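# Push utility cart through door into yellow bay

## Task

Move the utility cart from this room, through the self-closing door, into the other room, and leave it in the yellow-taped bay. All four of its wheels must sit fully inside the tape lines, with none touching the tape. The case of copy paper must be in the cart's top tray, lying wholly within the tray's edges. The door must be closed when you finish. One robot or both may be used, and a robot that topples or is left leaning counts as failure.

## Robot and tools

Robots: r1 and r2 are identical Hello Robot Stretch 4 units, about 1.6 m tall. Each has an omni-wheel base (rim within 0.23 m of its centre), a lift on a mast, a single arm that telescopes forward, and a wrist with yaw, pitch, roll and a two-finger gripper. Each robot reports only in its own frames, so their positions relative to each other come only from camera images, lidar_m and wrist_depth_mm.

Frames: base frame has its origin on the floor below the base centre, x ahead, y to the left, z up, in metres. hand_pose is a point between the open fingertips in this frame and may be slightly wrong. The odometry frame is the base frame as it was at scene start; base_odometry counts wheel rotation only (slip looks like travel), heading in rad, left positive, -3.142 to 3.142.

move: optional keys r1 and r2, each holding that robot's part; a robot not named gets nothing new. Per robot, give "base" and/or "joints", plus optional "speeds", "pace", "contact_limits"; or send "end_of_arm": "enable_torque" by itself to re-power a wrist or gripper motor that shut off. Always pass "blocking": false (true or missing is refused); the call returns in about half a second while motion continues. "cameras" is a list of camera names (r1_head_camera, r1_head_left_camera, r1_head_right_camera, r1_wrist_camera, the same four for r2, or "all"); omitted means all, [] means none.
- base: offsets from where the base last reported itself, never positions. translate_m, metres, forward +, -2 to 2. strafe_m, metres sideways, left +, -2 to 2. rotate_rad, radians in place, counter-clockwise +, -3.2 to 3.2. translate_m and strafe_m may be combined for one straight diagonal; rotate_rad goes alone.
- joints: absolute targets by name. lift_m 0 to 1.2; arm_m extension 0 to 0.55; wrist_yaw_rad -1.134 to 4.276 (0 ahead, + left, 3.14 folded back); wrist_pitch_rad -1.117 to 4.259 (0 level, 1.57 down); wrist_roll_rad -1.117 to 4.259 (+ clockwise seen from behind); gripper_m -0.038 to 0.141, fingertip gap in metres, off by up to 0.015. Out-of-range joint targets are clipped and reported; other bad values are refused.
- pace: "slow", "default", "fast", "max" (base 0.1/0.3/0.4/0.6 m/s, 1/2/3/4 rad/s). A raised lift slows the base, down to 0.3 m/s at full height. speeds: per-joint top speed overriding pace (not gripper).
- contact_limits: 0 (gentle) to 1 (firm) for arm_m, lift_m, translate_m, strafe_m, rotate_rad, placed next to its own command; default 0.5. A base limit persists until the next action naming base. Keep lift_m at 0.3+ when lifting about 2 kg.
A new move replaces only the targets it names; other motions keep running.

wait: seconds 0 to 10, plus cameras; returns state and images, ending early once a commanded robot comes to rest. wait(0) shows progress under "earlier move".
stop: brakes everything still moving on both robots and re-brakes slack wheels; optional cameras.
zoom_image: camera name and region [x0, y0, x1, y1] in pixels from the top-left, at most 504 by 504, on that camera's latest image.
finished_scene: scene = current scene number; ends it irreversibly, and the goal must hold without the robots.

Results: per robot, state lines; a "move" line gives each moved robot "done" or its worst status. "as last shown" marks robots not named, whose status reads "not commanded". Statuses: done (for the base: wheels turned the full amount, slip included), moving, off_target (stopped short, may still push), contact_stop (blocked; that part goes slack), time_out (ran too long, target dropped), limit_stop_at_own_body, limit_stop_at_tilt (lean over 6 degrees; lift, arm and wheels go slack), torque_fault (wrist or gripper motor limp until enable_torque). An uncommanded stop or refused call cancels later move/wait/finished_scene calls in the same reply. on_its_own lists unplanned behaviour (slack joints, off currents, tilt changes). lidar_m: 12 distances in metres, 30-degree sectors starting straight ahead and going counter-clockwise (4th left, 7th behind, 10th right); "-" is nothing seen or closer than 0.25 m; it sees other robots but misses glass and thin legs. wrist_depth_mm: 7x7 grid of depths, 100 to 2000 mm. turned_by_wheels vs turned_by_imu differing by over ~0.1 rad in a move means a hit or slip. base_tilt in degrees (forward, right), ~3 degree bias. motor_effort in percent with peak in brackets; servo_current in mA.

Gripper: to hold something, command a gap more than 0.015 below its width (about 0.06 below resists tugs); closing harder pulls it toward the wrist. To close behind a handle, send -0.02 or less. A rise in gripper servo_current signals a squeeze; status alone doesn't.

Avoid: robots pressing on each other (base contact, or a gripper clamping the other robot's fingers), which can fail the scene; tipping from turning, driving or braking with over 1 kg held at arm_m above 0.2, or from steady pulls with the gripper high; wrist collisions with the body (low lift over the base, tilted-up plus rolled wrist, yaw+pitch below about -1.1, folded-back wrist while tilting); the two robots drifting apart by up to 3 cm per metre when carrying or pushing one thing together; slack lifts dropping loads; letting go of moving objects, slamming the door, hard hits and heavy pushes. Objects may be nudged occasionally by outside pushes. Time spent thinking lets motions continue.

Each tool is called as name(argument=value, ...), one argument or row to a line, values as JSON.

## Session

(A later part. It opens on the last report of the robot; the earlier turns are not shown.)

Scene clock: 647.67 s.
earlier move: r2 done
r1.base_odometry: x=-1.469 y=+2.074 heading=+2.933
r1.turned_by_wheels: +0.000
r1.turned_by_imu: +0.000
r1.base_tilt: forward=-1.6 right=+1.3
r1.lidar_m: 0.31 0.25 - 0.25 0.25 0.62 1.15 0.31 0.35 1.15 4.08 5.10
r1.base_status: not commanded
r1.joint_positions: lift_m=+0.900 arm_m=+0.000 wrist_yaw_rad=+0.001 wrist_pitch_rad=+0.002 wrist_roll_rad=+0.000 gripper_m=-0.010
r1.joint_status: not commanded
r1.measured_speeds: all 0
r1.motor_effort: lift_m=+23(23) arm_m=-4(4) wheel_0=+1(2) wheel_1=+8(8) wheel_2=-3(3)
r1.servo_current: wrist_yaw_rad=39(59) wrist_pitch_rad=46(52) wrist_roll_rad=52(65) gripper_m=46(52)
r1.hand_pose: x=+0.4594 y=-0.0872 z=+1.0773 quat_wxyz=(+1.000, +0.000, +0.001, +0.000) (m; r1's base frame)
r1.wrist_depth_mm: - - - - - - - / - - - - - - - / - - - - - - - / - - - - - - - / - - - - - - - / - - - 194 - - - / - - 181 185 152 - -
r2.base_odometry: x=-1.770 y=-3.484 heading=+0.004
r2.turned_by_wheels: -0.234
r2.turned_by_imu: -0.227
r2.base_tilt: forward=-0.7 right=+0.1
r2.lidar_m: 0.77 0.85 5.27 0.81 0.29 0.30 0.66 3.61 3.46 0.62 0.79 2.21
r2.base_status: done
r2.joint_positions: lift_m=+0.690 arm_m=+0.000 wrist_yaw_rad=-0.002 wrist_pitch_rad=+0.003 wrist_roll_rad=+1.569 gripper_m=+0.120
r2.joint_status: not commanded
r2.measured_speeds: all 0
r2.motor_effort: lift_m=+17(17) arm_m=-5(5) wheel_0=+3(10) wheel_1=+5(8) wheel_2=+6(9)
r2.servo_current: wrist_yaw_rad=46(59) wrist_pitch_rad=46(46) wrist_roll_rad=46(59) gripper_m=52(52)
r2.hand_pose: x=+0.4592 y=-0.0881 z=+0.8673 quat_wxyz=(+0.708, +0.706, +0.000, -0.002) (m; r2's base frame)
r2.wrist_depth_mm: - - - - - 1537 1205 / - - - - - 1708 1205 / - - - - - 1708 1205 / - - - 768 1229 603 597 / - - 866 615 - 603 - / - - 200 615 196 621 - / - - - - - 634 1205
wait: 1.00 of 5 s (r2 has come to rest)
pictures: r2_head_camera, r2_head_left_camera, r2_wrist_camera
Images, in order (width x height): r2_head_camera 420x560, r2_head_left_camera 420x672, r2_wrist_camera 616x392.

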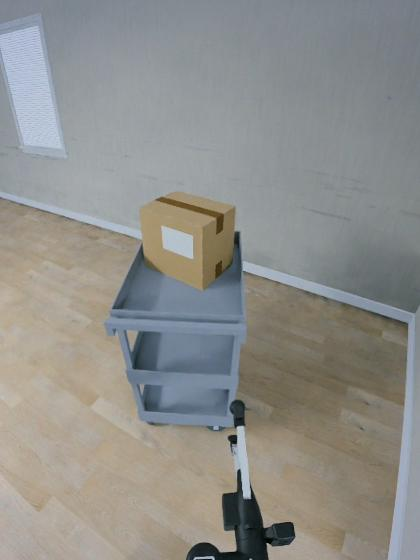

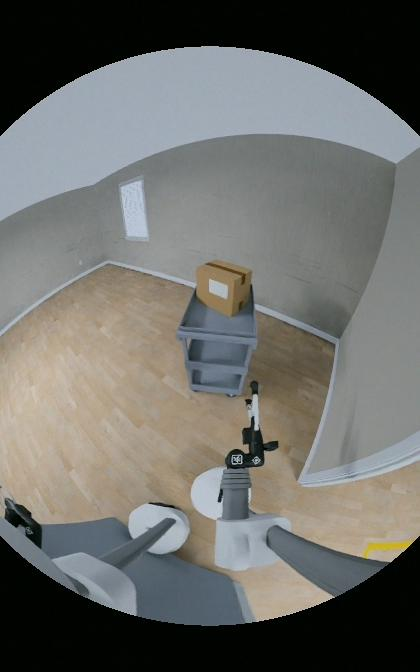

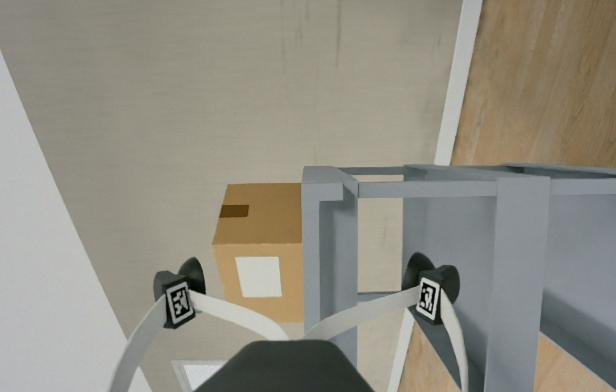

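move(
  blocking=false,
  r2={"base":{"translate_m":0.35,"strafe_m":0.1},"pace":"slow"},
  cameras=[],
)

wait(
  seconds=6,
  cameras=["r2_head_camera"],
)

zoom_image(
  camera="r2_head_camera",
  region=[130, 360, 330, 500],
)

Scene clock: 654.13 s.
move: r2 moving
r1: as last shown
r1.lidar_m: 0.31 0.25 - 0.25 0.28 0.64 1.10 0.31 0.34 1.13 4.03 5.09
r1.servo_current: wrist_yaw_rad=46(59) wrist_pitch_rad=39(39) wrist_roll_rad=46(78) gripper_m=46(46)
r1.wrist_depth_mm: - - - - - - - / - - - - - - - / - - - - - - - / - - - - - - - / - - - - - - - / - - - 195 - - - / - - 181 185 152 - -
r2.base_odometry: x=-1.758 y=-3.481 heading=+0.004
r2.turned_by_wheels: +0.000
r2.turned_by_imu: +0.001
r2.base_tilt: forward=-0.6 right=+0.1
r2.lidar_m: 0.75 0.82 5.29 3.49 0.30 0.31 0.69 3.58 3.47 0.62 0.78 2.21
r2.base_status: translate_m moving; strafe_m moving
r2.joint_positions: lift_m=+0.690 arm_m=+0.000 wrist_yaw_rad=-0.002 wrist_pitch_rad=+0.003 wrist_roll_rad=+1.569 gripper_m=+0.120
r2.joint_status: not commanded
r2.measured_speeds: translate_m=+0.049 strafe_m=+0.014 rotate_rad=+0.003 lift_m=+0.000 arm_m=+0.000 wrist_yaw_rad=+0.000 wrist_pitch_rad=+0.000 wrist_roll_rad=+0.000
r2.motor_effort: lift_m=+17(17) arm_m=-5(5) wheel_0=+6(7) wheel_1=+5(8) wheel_2=-9(9)
r2.servo_current: wrist_yaw_rad=46(59) wrist_pitch_rad=33(46) wrist_roll_rad=52(59) gripper_m=52(52)
r2.hand_pose: x=+0.4592 y=-0.0881 z=+0.8673 quat_wxyz=(+0.708, +0.706, +0.000, -0.002) (m; r2's base frame)
r2.wrist_depth_mm: - - - - - 1618 1182 / - - - - - 1576 1182 / - - - - - 1756 1205 / - - - 707 1160 591 597 / - - 842 820 - 603 597 / - - 200 609 198 609 - / - - - - - 621 1160
pictures: none
No camera images: "cameras" was empty.

Scene clock: 658.53 s.
earlier move: r2 done
r1.base_odometry: x=-1.469 y=+2.074 heading=+2.933
r1.turned_by_wheels: +0.000
r1.turned_by_imu: +0.000
r1.base_tilt: forward=-1.5 right=+1.3
r1.lidar_m: 0.31 0.25 - 0.25 0.27 0.62 1.15 1.09 0.54 0.54 4.02 5.07
r1.base_status: not commanded
r1.joint_positions: lift_m=+0.900 arm_m=+0.000 wrist_yaw_rad=+0.001 wrist_pitch_rad=+0.002 wrist_roll_rad=+0.000 gripper_m=-0.010
r1.joint_status: not commanded
r1.measured_speeds: all 0
r1.motor_effort: lift_m=+23(23) arm_m=-4(4) wheel_0=+1(2) wheel_1=+8(8) wheel_2=-3(3)
r1.servo_current: wrist_yaw_rad=59(72) wrist_pitch_rad=46(52) wrist_roll_rad=46(78) gripper_m=39(52)
r1.hand_pose: x=+0.4594 y=-0.0872 z=+1.0773 quat_wxyz=(+1.000, +0.000, +0.001, +0.000) (m; r1's base frame)
r1.wrist_depth_mm: - - - - - - - / - - - - - - - / - - - - - - - / - - - - - - - / - - - - - - - / - - - 194 - - - / - - 180 185 152 - -
r2.base_odometry: x=-1.421 y=-3.383 heading=+0.004
r2.turned_by_wheels: +0.000
r2.turned_by_imu: +0.001
r2.base_tilt: forward=-0.6 right=+0.1
r2.lidar_m: 0.43 0.46 5.00 3.80 0.82 0.54 0.58 3.85 0.79 0.82 1.17 0.44
r2.base_status: done
r2.joint_positions: lift_m=+0.690 arm_m=+0.000 wrist_yaw_rad=-0.002 wrist_pitch_rad=+0.003 wrist_roll_rad=+1.569 gripper_m=+0.120
r2.joint_status: not commanded
r2.measured_speeds: all 0
r2.motor_effort: lift_m=+17(17) arm_m=-4(5) wheel_0=+6(9) wheel_1=+5(9) wheel_2=-6(10)
r2.servo_current: wrist_yaw_rad=52(59) wrist_pitch_rad=39(52) wrist_roll_rad=59(65) gripper_m=59(65)
r2.hand_pose: x=+0.4592 y=-0.0881 z=+0.8673 quat_wxyz=(+0.708, +0.706, +0.000, -0.002) (m; r2's base frame)
r2.wrist_depth_mm: - - - 189 189 253 1078 / - - - 191 252 272 270 / - - 597 197 256 842 - / - - 500 200 259 854 - / - - 517 205 265 878 - / - - 218 206 214 - - / - - - - - 1808 -
wait: 4.40 of 6 s (r2 has come to rest)
pictures: r2_head_camera
Images, in order (width x height): r2_head_camera 420x560.

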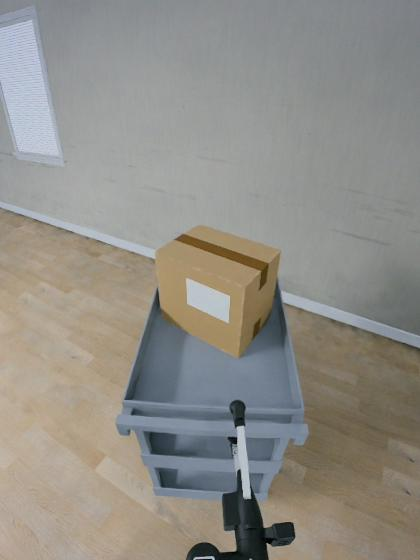

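Scaled by 2.520 from the camera's 420x560 image, which has a finer 1200x1600 frame.

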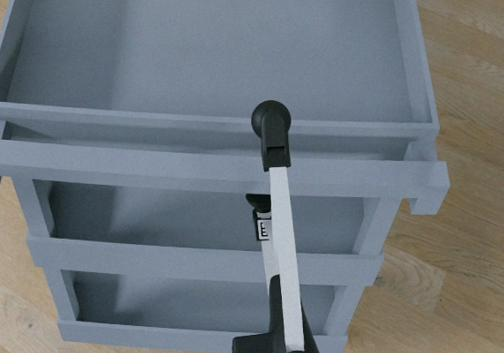

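move(
  blocking=false,
  r2={"base":{"translate_m":-0.01,"strafe_m":0.045},"pace":"slow"},
  cameras=[],
)

wait(
  seconds=2,
  cameras=[],
)

move(
  blocking=false,
  r2={"joints":{"gripper_m":-0.037}},
  cameras=[],
)

wait(
  seconds=4,
  cameras=[],
)

move(
  blocking=false,
  r2={"base":{"strafe_m":-0.37},"pace":"slow"},
  cameras=[],
)

wait(
  seconds=6,
  cameras=["r2_head_camera","r2_head_left_camera"],
)

Scene clock: 669.90 s.
move: r2 moving
r1: as last shown
r1.base_tilt: forward=-1.6 right=+1.3
r1.lidar_m: 0.33 0.25 - 0.25 0.28 0.63 1.15 1.09 0.52 0.56 4.04 5.08
r1.motor_effort: lift_m=+23(23) arm_m=-4(4) wheel_0=+2(2) wheel_1=+8(8) wheel_2=-3(3)
r1.servo_current: wrist_yaw_rad=59(65) wrist_pitch_rad=46(46) wrist_roll_rad=39(65) gripper_m=46(52)
r1.wrist_depth_mm: - - - - - - - / - - - - - - - / - - - - - - - / - - - - - - - / - - - - - - - / - - - 195 - - - / - - 181 184 152 - -
r2.base_odometry: x=-1.424 y=-3.370 heading=+0.004
r2.turned_by_wheels: +0.000
r2.turned_by_imu: +0.001
r2.base_tilt: forward=-0.7 right=+0.1
r2.lidar_m: 0.44 0.47 5.02 3.78 0.79 0.53 0.54 3.85 0.79 0.86 1.16 0.48
r2.base_status: translate_m moving; strafe_m moving
r2.joint_positions: lift_m=+0.690 arm_m=+0.000 wrist_yaw_rad=-0.002 wrist_pitch_rad=+0.003 wrist_roll_rad=+1.569 gripper_m=+0.120
r2.joint_status: not commanded
r2.measured_speeds: translate_m=-0.013 strafe_m=+0.049 rotate_rad=+0.002 lift_m=+0.000 arm_m=+0.000 wrist_yaw_rad=+0.000 wrist_pitch_rad=+0.000 wrist_roll_rad=+0.000
r2.motor_effort: lift_m=+17(17) arm_m=-5(5) wheel_0=-6(9) wheel_1=+7(8) wheel_2=+5(6)
r2.servo_current: wrist_yaw_rad=59(59) wrist_pitch_rad=39(46) wrist_roll_rad=52(59) gripper_m=52(59)
r2.hand_pose: x=+0.4592 y=-0.0881 z=+0.8673 quat_wxyz=(+0.708, +0.706, +0.000, -0.002) (m; r2's base frame)
r2.wrist_depth_mm: - - - 192 249 256 257 / - - - 196 253 778 462 / - - 609 200 257 866 - / - - 504 203 262 866 - / - - 525 208 267 891 - / - - 217 209 214 - - / - - - - - 1921 -
pictures: none
No camera images: "cameras" was empty.

Scene clock: 671.00 s.
earlier move: r2 done
r1.base_odometry: x=-1.469 y=+2.074 heading=+2.933
r1.turned_by_wheels: +0.000
r1.turned_by_imu: +0.000
r1.base_tilt: forward=-1.6 right=+1.3
r1.lidar_m: 0.32 0.25 - 0.25 0.26 0.64 1.17 1.08 0.50 0.53 4.06 5.09
r1.base_status: not commanded
r1.joint_positions: lift_m=+0.900 arm_m=+0.000 wrist_yaw_rad=+0.001 wrist_pitch_rad=+0.002 wrist_roll_rad=+0.000 gripper_m=-0.010
r1.joint_status: not commanded
r1.measured_speeds: all 0
r1.motor_effort: lift_m=+23(23) arm_m=-4(4) wheel_0=+1(2) wheel_1=+8(8) wheel_2=-3(3)
r1.servo_current: wrist_yaw_rad=46(65) wrist_pitch_rad=39(52) wrist_roll_rad=59(65) gripper_m=39(52)
r1.hand_pose: x=+0.4594 y=-0.0872 z=+1.0773 quat_wxyz=(+1.000, +0.000, +0.001, +0.000) (m; r1's base frame)
r1.wrist_depth_mm: - - - - - - - / - - - - - - - / - - - - - - - / - - - - - - - / - - - - - - - / - - - 194 - - - / - - 180 185 152 - -
r2.base_odometry: x=-1.431 y=-3.338 heading=+0.004
r2.turned_by_wheels: +0.000
r2.turned_by_imu: +0.000
r2.base_tilt: forward=-0.7 right=+0.0
r2.lidar_m: 0.43 0.50 4.99 3.73 0.79 0.52 0.52 1.28 0.83 0.87 1.24 0.46
r2.base_status: done
r2.joint_positions: lift_m=+0.690 arm_m=+0.000 wrist_yaw_rad=-0.002 wrist_pitch_rad=+0.003 wrist_roll_rad=+1.569 gripper_m=+0.120
r2.joint_status: not commanded
r2.measured_speeds: all 0
r2.motor_effort: lift_m=+17(17) arm_m=-5(5) wheel_0=-4(11) wheel_1=+4(8) wheel_2=+7(7)
r2.servo_current: wrist_yaw_rad=33(59) wrist_pitch_rad=46(46) wrist_roll_rad=46(59) gripper_m=59(59)
r2.hand_pose: x=+0.4592 y=-0.0881 z=+0.8673 quat_wxyz=(+0.708, +0.706, +0.000, -0.002) (m; r2's base frame)
r2.wrist_depth_mm: - - - 202 260 1397 1182 / - - - 206 266 842 - / - - 559 212 270 866 - / - - 512 215 274 878 - / - - 564 220 278 878 - / - - 200 221 215 - - / - - - - - 1756 525
wait: 1.10 of 2 s (r2 has come to rest)
pictures: none
No camera images: "cameras" was empty.

Scene clock: 671.50 s.
move: r2 moving
r1: as last shown
r1.lidar_m: 0.32 0.25 - 0.25 0.29 0.59 1.15 1.07 0.52 0.53 4.08 5.09
r1.motor_effort: lift_m=+23(23) arm_m=-4(4) wheel_0=+2(2) wheel_1=+8(8) wheel_2=-3(3)
r1.servo_current: wrist_yaw_rad=46(59) wrist_pitch_rad=46(46) wrist_roll_rad=52(65) gripper_m=46(52)
r1.wrist_depth_mm: - - - - - - - / - - - - - - - / - - - - - - - / - - - - - - - / - - - - - - - / - - - 195 - - - / - - 181 184 152 - -
r2.base_odometry: x=-1.431 y=-3.338 heading=+0.004
r2.turned_by_wheels: +0.000
r2.turned_by_imu: +0.000
r2.base_tilt: forward=-0.7 right=+0.0
r2.lidar_m: 0.44 0.49 4.99 3.75 0.77 0.50 0.52 1.32 0.84 0.88 1.24 0.46
r2.base_status: not commanded
r2.joint_positions: lift_m=+0.690 arm_m=+0.000 wrist_yaw_rad=-0.002 wrist_pitch_rad=+0.003 wrist_roll_rad=+1.569 gripper_m=+0.106
r2.joint_status: gripper_m moving
r2.measured_speeds: all 0
r2.motor_effort: lift_m=+17(17) arm_m=-5(5) wheel_0=-4(4) wheel_1=+4(4) wheel_2=+7(7)
r2.servo_current: wrist_yaw_rad=52(59) wrist_pitch_rad=39(46) wrist_roll_rad=52(52) gripper_m=91(91)
r2.hand_pose: x=+0.4592 y=-0.0881 z=+0.8673 quat_wxyz=(+0.708, +0.706, +0.000, -0.002) (m; r2's base frame)
r2.wrist_depth_mm: - - - 204 260 1397 1182 / - - - 206 264 831 - / - - 554 211 270 866 - / - - 517 216 273 866 - / - - 569 220 278 891 - / - - 196 221 191 - - / - - - - - 1756 535
pictures: none
No camera images: "cameras" was empty.

Scene clock: 673.27 s.
earlier move: r2 done
r1.base_odometry: x=-1.469 y=+2.074 heading=+2.933
r1.turned_by_wheels: +0.000
r1.turned_by_imu: +0.000
r1.base_tilt: forward=-1.6 right=+1.3
r1.lidar_m: 0.31 0.25 - 0.25 0.27 0.64 1.12 1.08 0.51 0.54 4.08 5.11
r1.base_status: not commanded
r1.joint_positions: lift_m=+0.900 arm_m=+0.000 wrist_yaw_rad=+0.001 wrist_pitch_rad=+0.002 wrist_roll_rad=+0.000 gripper_m=-0.010
r1.joint_status: not commanded
r1.measured_speeds: all 0
r1.motor_effort: lift_m=+23(23) arm_m=-4(4) wheel_0=+1(2) wheel_1=+8(8) wheel_2=-3(3)
r1.servo_current: wrist_yaw_rad=65(65) wrist_pitch_rad=39(46) wrist_roll_rad=52(65) gripper_m=39(52)
r1.hand_pose: x=+0.4594 y=-0.0872 z=+1.0773 quat_wxyz=(+1.000, +0.000, +0.001, +0.000) (m; r1's base frame)
r1.wrist_depth_mm: - - - - - - - / - - - - - - - / - - - - - - - / - - - - - - - / - - - - - - - / - - - 193 - - - / - - 180 186 152 - -
r2.base_odometry: x=-1.431 y=-3.338 heading=+0.004
r2.turned_by_wheels: +0.000
r2.turned_by_imu: +0.000
r2.base_tilt: forward=-0.7 right=+0.1
r2.lidar_m: 0.42 0.49 4.98 3.76 0.82 0.53 0.52 1.30 0.81 0.84 1.22 0.47
r2.base_status: not commanded
r2.joint_positions: lift_m=+0.690 arm_m=+0.000 wrist_yaw_rad=-0.001 wrist_pitch_rad=+0.004 wrist_roll_rad=+1.569 gripper_m=-0.035
r2.joint_status: all done
r2.measured_speeds: all 0
r2.motor_effort: lift_m=+17(17) arm_m=-4(5) wheel_0=-4(4) wheel_1=+4(4) wheel_2=+7(7)
r2.servo_current: wrist_yaw_rad=52(59) wrist_pitch_rad=39(46) wrist_roll_rad=46(52) gripper_m=156(338)
r2.hand_pose: x=+0.4592 y=-0.0878 z=+0.8672 quat_wxyz=(+0.708, +0.706, +0.001, -0.002) (m; r2's base frame)
r2.wrist_depth_mm: - - - 194 251 1537 1118 / - - - 198 255 809 - / - 512 535 259 259 854 - / - - 504 206 265 878 - / - - 574 209 270 - - / - - 184 204 177 - - / - - - - - 1708 -
wait: 1.77 of 4 s (r2 has come to rest)
pictures: none
No camera images: "cameras" was empty.

Scene clock: 673.77 s.
move: r2 moving
r1: as last shown
r1.lidar_m: 0.31 0.25 - 0.25 0.25 0.64 1.12 1.08 0.51 0.53 4.04 5.10
r1.motor_effort: lift_m=+23(23) arm_m=-4(4) wheel_0=+2(2) wheel_1=+8(8) wheel_2=-3(3)
r1.servo_current: wrist_yaw_rad=52(72) wrist_pitch_rad=39(46) wrist_roll_rad=52(59) gripper_m=46(46)
r1.wrist_depth_mm: - - - - - - - / - - - - - - - / - - - - - - - / - - - - - - - / - - - - - - - / - - - 195 - - - / - - 180 185 153 - -
r2.base_odometry: x=-1.431 y=-3.352 heading=+0.005
r2.turned_by_wheels: +0.000
r2.turned_by_imu: +0.000
r2.base_tilt: forward=-0.7 right=+0.0
r2.lidar_m: 0.45 0.47 5.01 3.78 0.80 0.50 0.52 3.86 0.83 0.87 1.21 0.45
r2.base_status: strafe_m moving
r2.joint_positions: lift_m=+0.690 arm_m=+0.000 wrist_yaw_rad=+0.000 wrist_pitch_rad=+0.004 wrist_roll_rad=+1.569 gripper_m=-0.035
r2.joint_status: not commanded
r2.measured_speeds: translate_m=+0.000 strafe_m=-0.055 rotate_rad=-0.002 lift_m=+0.000 arm_m=+0.000 wrist_yaw_rad=+0.001 wrist_pitch_rad=+0.000 wrist_roll_rad=+0.000
r2.motor_effort: lift_m=+17(17) arm_m=-5(5) wheel_0=+7(11) wheel_1=-7(8) wheel_2=-1(5)
r2.servo_current: wrist_yaw_rad=46(59) wrist_pitch_rad=39(46) wrist_roll_rad=52(59) gripper_m=150(156)
r2.hand_pose: x=+0.4594 y=-0.0874 z=+0.8672 quat_wxyz=(+0.708, +0.706, +0.001, -0.001) (m; r2's base frame)
r2.wrist_depth_mm: - - - 193 250 1464 1098 / - - - 196 254 809 - / - 517 539 258 259 854 - / - - 500 260 264 866 - / - - 564 208 270 - - / - - 186 208 178 - - / - - - - - 1661 -
pictures: none
No camera images: "cameras" was empty.

Scene clock: 678.13 s.
earlier move: r2 done
r1.base_odometry: x=-1.469 y=+2.074 heading=+2.933
r1.turned_by_wheels: +0.000
r1.turned_by_imu: +0.000
r1.base_tilt: forward=-1.6 right=+1.3
r1.lidar_m: 0.31 0.25 - 0.25 0.26 0.64 1.14 0.71 0.74 1.41 4.05 5.10
r1.base_status: not commanded
r1.joint_positions: lift_m=+0.900 arm_m=+0.000 wrist_yaw_rad=+0.001 wrist_pitch_rad=+0.002 wrist_roll_rad=+0.000 gripper_m=-0.010
r1.joint_status: not commanded
r1.measured_speeds: all 0
r1.motor_effort: lift_m=+23(23) arm_m=-4(4) wheel_0=+1(2) wheel_1=+8(8) wheel_2=-3(3)
r1.servo_current: wrist_yaw_rad=52(72) wrist_pitch_rad=46(52) wrist_roll_rad=46(72) gripper_m=46(52)
r1.hand_pose: x=+0.4594 y=-0.0872 z=+1.0773 quat_wxyz=(+1.000, +0.000, +0.001, +0.000) (m; r1's base frame)
r1.wrist_depth_mm: - - - - - - - / - - - - - - - / - - - - - - - / - - - - - - - / - - - - - - - / - - - 195 - - - / - - 181 185 153 - -
r2.base_odometry: x=-1.429 y=-3.708 heading=+0.004
r2.turned_by_wheels: +0.000
r2.turned_by_imu: +0.000
r2.base_tilt: forward=-0.6 right=+0.1
r2.lidar_m: 0.36 0.35 5.29 4.06 0.71 0.70 1.10 3.63 0.50 0.54 0.77 0.47
r2.base_status: done
r2.joint_positions: lift_m=+0.690 arm_m=+0.000 wrist_yaw_rad=+0.000 wrist_pitch_rad=+0.004 wrist_roll_rad=+1.569 gripper_m=-0.035
r2.joint_status: not commanded
r2.measured_speeds: all 0
r2.motor_effort: lift_m=+17(17) arm_m=-4(5) wheel_0=+5(14) wheel_1=-4(8) wheel_2=+0(5)
r2.servo_current: wrist_yaw_rad=46(65) wrist_pitch_rad=39(52) wrist_roll_rad=33(59) gripper_m=124(156)
r2.hand_pose: x=+0.4594 y=-0.0873 z=+0.8672 quat_wxyz=(+0.708, +0.706, +0.001, -0.001) (m; r2's base frame)
r2.wrist_depth_mm: - - - 281 - - 1138 / - - - 270 342 347 359 / - - - 248 315 1618 508 / - - - 233 294 715 - / - - 580 223 278 842 - / - - 185 204 177 154 - / - - 504 - 252 768 -
wait: 4.37 of 6 s (r2 has come to rest)
pictures: r2_head_camera, r2_head_left_camera
Images, in order (width x height): r2_head_camera 420x560, r2_head_left_camera 420x672.

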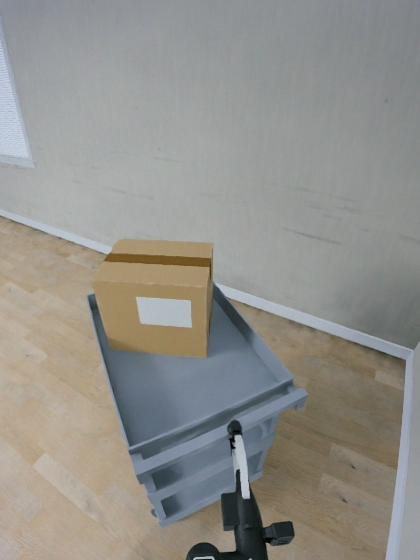

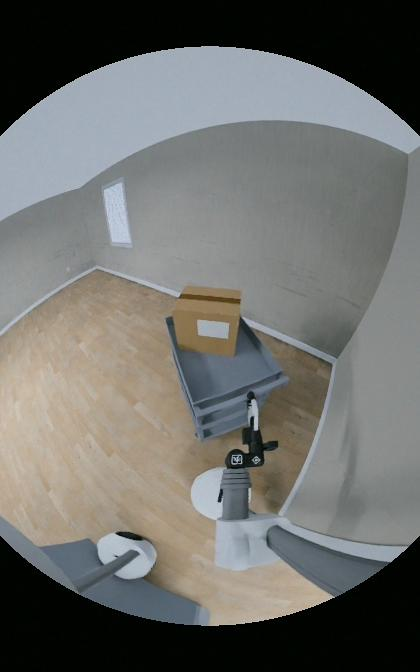

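move(
  blocking=false,
  r2={"base":{"translate_m":0.15,"strafe_m":-0.3},"pace":"slow"},
  cameras=[],
)

wait(
  seconds=6,
  cameras=[],
)

move(
  blocking=false,
  r2={"base":{"rotate_rad":0.6},"pace":"slow"},
  cameras=[],
)

wait(
  seconds=6,
  cameras=["r2_head_camera","r2_head_left_camera"],
)

Scene clock: 685.10 s.
move: r2 moving
r1: as last shown
r1.lidar_m: 0.30 0.25 - 0.25 0.26 0.64 1.12 0.72 0.72 1.39 4.04 5.09
r1.motor_effort: lift_m=+23(23) arm_m=-4(4) wheel_0=+1(1) wheel_1=+8(8) wheel_2=-3(3)
r1.servo_current: wrist_yaw_rad=59(59) wrist_pitch_rad=39(52) wrist_roll_rad=46(52) gripper_m=46(52)
r1.wrist_depth_mm: - - - - - - - / - - - - - - - / - - - - - - - / - - - - - - - / - - - - - - - / - - - 194 - - - / - - 181 185 153 - -
r2.base_odometry: x=-1.424 y=-3.719 heading=+0.004
r2.turned_by_wheels: -0.001
r2.turned_by_imu: +0.000
r2.base_tilt: forward=-0.7 right=+0.0
r2.lidar_m: 0.36 0.35 5.29 4.04 0.72 0.74 1.11 3.64 0.47 0.51 0.76 0.46
r2.base_status: translate_m moving; strafe_m moving
r2.joint_positions: lift_m=+0.690 arm_m=+0.000 wrist_yaw_rad=+0.000 wrist_pitch_rad=+0.004 wrist_roll_rad=+1.569 gripper_m=-0.035
r2.joint_status: not commanded
r2.measured_speeds: translate_m=+0.021 strafe_m=-0.043 rotate_rad=-0.002 lift_m=+0.000 arm_m=+0.000 wrist_yaw_rad=+0.000 wrist_pitch_rad=+0.000 wrist_roll_rad=+0.000
r2.motor_effort: lift_m=+17(17) arm_m=-5(5) wheel_0=+6(11) wheel_1=-7(7) wheel_2=-10(10)
r2.servo_current: wrist_yaw_rad=52(52) wrist_pitch_rad=46(46) wrist_roll_rad=39(65) gripper_m=137(143)
r2.hand_pose: x=+0.4594 y=-0.0873 z=+0.8672 quat_wxyz=(+0.708, +0.706, +0.001, -0.001) (m; r2's base frame)
r2.wrist_depth_mm: - - - 287 - - 1160 / - - - 276 342 347 357 / - - - 250 317 1618 504 / - - - 235 297 691 - / - - 554 223 278 842 - / - - 185 203 177 154 - / - - 508 - - 147 -
pictures: none
No camera images: "cameras" was empty.

Scene clock: 689.23 s.
earlier move: r2 done
r1.base_odometry: x=-1.469 y=+2.074 heading=+2.933
r1.turned_by_wheels: +0.000
r1.turned_by_imu: +0.000
r1.base_tilt: forward=-1.6 right=+1.3
r1.lidar_m: 0.32 0.25 - 0.25 0.26 0.62 1.13 1.03 1.07 1.48 4.03 5.09
r1.base_status: not commanded
r1.joint_positions: lift_m=+0.900 arm_m=+0.000 wrist_yaw_rad=+0.001 wrist_pitch_rad=+0.002 wrist_roll_rad=+0.000 gripper_m=-0.010
r1.joint_status: not commanded
r1.measured_speeds: all 0
r1.motor_effort: lift_m=+23(23) arm_m=-4(4) wheel_0=+1(2) wheel_1=+8(8) wheel_2=-3(3)
r1.servo_current: wrist_yaw_rad=33(65) wrist_pitch_rad=46(52) wrist_roll_rad=46(72) gripper_m=46(52)
r1.hand_pose: x=+0.4594 y=-0.0872 z=+1.0773 quat_wxyz=(+1.000, +0.000, +0.001, +0.000) (m; r1's base frame)
r1.wrist_depth_mm: - - - - - - - / - - - - - - - / - - - - - - - / - - - - - - - / - - - - - - - / - - - 195 - - - / - - 181 185 152 - -
r2.base_odometry: x=-1.278 y=-4.007 heading=+0.004
r2.turned_by_wheels: +0.000
r2.turned_by_imu: +0.001
r2.base_tilt: forward=-0.7 right=+0.1
r2.lidar_m: 0.28 0.26 5.46 4.43 1.02 1.06 0.47 0.33 0.32 0.35 0.50 0.55
r2.base_status: done
r2.joint_positions: lift_m=+0.690 arm_m=+0.000 wrist_yaw_rad=+0.001 wrist_pitch_rad=+0.004 wrist_roll_rad=+1.569 gripper_m=-0.035
r2.joint_status: not commanded
r2.measured_speeds: all 0
r2.motor_effort: lift_m=+17(17) arm_m=-4(5) wheel_0=+6(13) wheel_1=-4(8) wheel_2=-5(11)
r2.servo_current: wrist_yaw_rad=33(65) wrist_pitch_rad=39(52) wrist_roll_rad=52(65) gripper_m=137(143)
r2.hand_pose: x=+0.4594 y=-0.0873 z=+0.8672 quat_wxyz=(+0.708, +0.706, +0.001, -0.001) (m; r2's base frame)
r2.wrist_depth_mm: - - - - - - 1098 / - - - - - - 1138 / - - - 364 - - 1182 / - - - 294 399 407 413 / - - - 229 319 1618 508 / - - 181 196 177 554 - / - - - - 232 137 -
wait: 4.13 of 6 s (r2 has come to rest)
pictures: none
No camera images: "cameras" was empty.

Scene clock: 689.73 s.
move: r2 moving
r1: as last shown
r1.lidar_m: 0.32 0.25 - 0.25 0.27 0.66 1.13 1.05 1.06 1.49 4.06 5.08
r1.servo_current: wrist_yaw_rad=46(65) wrist_pitch_rad=39(46) wrist_roll_rad=46(52) gripper_m=39(46)
r1.wrist_depth_mm: - - - - - - - / - - - - - - - / - - - - - - - / - - - - - - - / - - - - - - - / - - - 193 - - - / - - 180 185 152 - -
r2.base_odometry: x=-1.278 y=-4.007 heading=+0.128
r2.turned_by_wheels: +0.124
r2.turned_by_imu: +0.120
r2.base_tilt: forward=-0.7 right=+0.1
r2.lidar_m: 0.26 0.30 5.47 4.01 1.02 1.30 0.41 0.34 0.33 0.37 0.59 0.52
r2.base_status: rotate_rad moving
r2.joint_positions: lift_m=+0.690 arm_m=+0.000 wrist_yaw_rad=-0.011 wrist_pitch_rad=+0.004 wrist_roll_rad=+1.569 gripper_m=-0.035
r2.joint_status: not commanded
r2.measured_speeds: translate_m=+0.000 strafe_m=+0.000 rotate_rad=+0.493 lift_m=+0.000 arm_m=+0.000 wrist_yaw_rad=+0.000 wrist_pitch_rad=+0.000 wrist_roll_rad=+0.000
r2.motor_effort: lift_m=+17(17) arm_m=-4(5) wheel_0=-16(16) wheel_1=-7(9) wheel_2=-16(16)
r2.servo_current: wrist_yaw_rad=65(65) wrist_pitch_rad=46(46) wrist_roll_rad=52(52) gripper_m=130(137)
r2.hand_pose: x=+0.4584 y=-0.0906 z=+0.8672 quat_wxyz=(+0.708, +0.706, -0.003, -0.005) (m; r2's base frame)
r2.wrist_depth_mm: - - - - - - 1118 / - - - 343 - - 1160 / - - - 312 389 392 1078 / - - - 250 330 1499 492 / - - - 206 282 1576 539 / - - 183 186 179 615 - / - 427 449 - 225 - -
pictures: none
No camera images: "cameras" was empty.

Scene clock: 691.07 s.
earlier move: r2 done
r1.base_odometry: x=-1.469 y=+2.074 heading=+2.933
r1.turned_by_wheels: +0.000
r1.turned_by_imu: +0.000
r1.base_tilt: forward=-1.6 right=+1.2
r1.lidar_m: 0.32 0.25 - 0.25 0.26 0.64 1.14 1.01 1.07 1.43 4.05 5.08
r1.base_status: not commanded
r1.joint_positions: lift_m=+0.900 arm_m=+0.000 wrist_yaw_rad=+0.001 wrist_pitch_rad=+0.002 wrist_roll_rad=+0.000 gripper_m=-0.010
r1.joint_status: not commanded
r1.measured_speeds: all 0
r1.motor_effort: lift_m=+23(23) arm_m=-4(4) wheel_0=+1(2) wheel_1=+8(8) wheel_2=-3(3)
r1.servo_current: wrist_yaw_rad=46(65) wrist_pitch_rad=33(52) wrist_roll_rad=65(65) gripper_m=46(46)
r1.hand_pose: x=+0.4594 y=-0.0872 z=+1.0773 quat_wxyz=(+1.000, +0.000, +0.001, +0.000) (m; r1's base frame)
r1.wrist_depth_mm: - - - - - - - / - - - - - - - / - - - - - - - / - - - - - - - / - - - - - - - / - - - 195 - - - / - - 181 185 152 - -
r2.base_odometry: x=-1.278 y=-4.007 heading=+0.603
r2.turned_by_wheels: +0.475
r2.turned_by_imu: +0.456
r2.base_tilt: forward=-0.6 right=+0.1
r2.lidar_m: 0.38 0.41 4.18 1.03 1.13 0.43 0.33 0.34 0.36 0.55 1.51 0.42
r2.base_status: done
r2.joint_positions: lift_m=+0.690 arm_m=+0.000 wrist_yaw_rad=-0.001 wrist_pitch_rad=+0.007 wrist_roll_rad=+1.569 gripper_m=-0.036
r2.joint_status: not commanded
r2.measured_speeds: all 0
r2.motor_effort: lift_m=+18(18) arm_m=-5(5) wheel_0=-4(16) wheel_1=-4(9) wheel_2=-6(22)
r2.servo_current: wrist_yaw_rad=39(111) wrist_pitch_rad=52(52) wrist_roll_rad=46(59) gripper_m=91(137)
r2.hand_pose: x=+0.4592 y=-0.0878 z=+0.8663 quat_wxyz=(+0.708, +0.706, +0.002, -0.003) (m; r2's base frame)
r2.wrist_depth_mm: - - - 173 235 1499 1138 / - - - 173 233 1537 - / - - 580 172 233 809 - / - 469 462 231 232 831 - / - - 500 171 231 831 - / - - 185 169 179 - - / - - - - 229 535 -
wait: 1.33 of 6 s (r2 has come to rest)
pictures: r2_head_camera, r2_head_left_camera
Images, in order (width x height): r2_head_camera 420x560, r2_head_left_camera 420x672.

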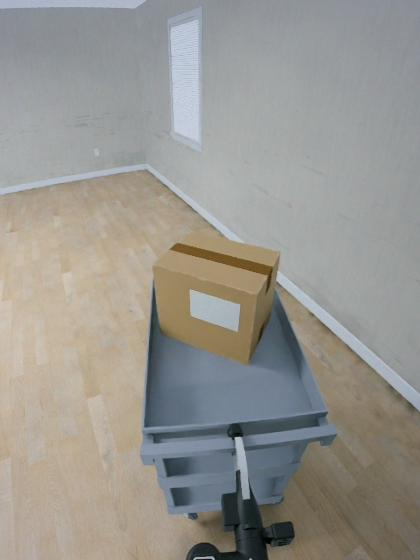

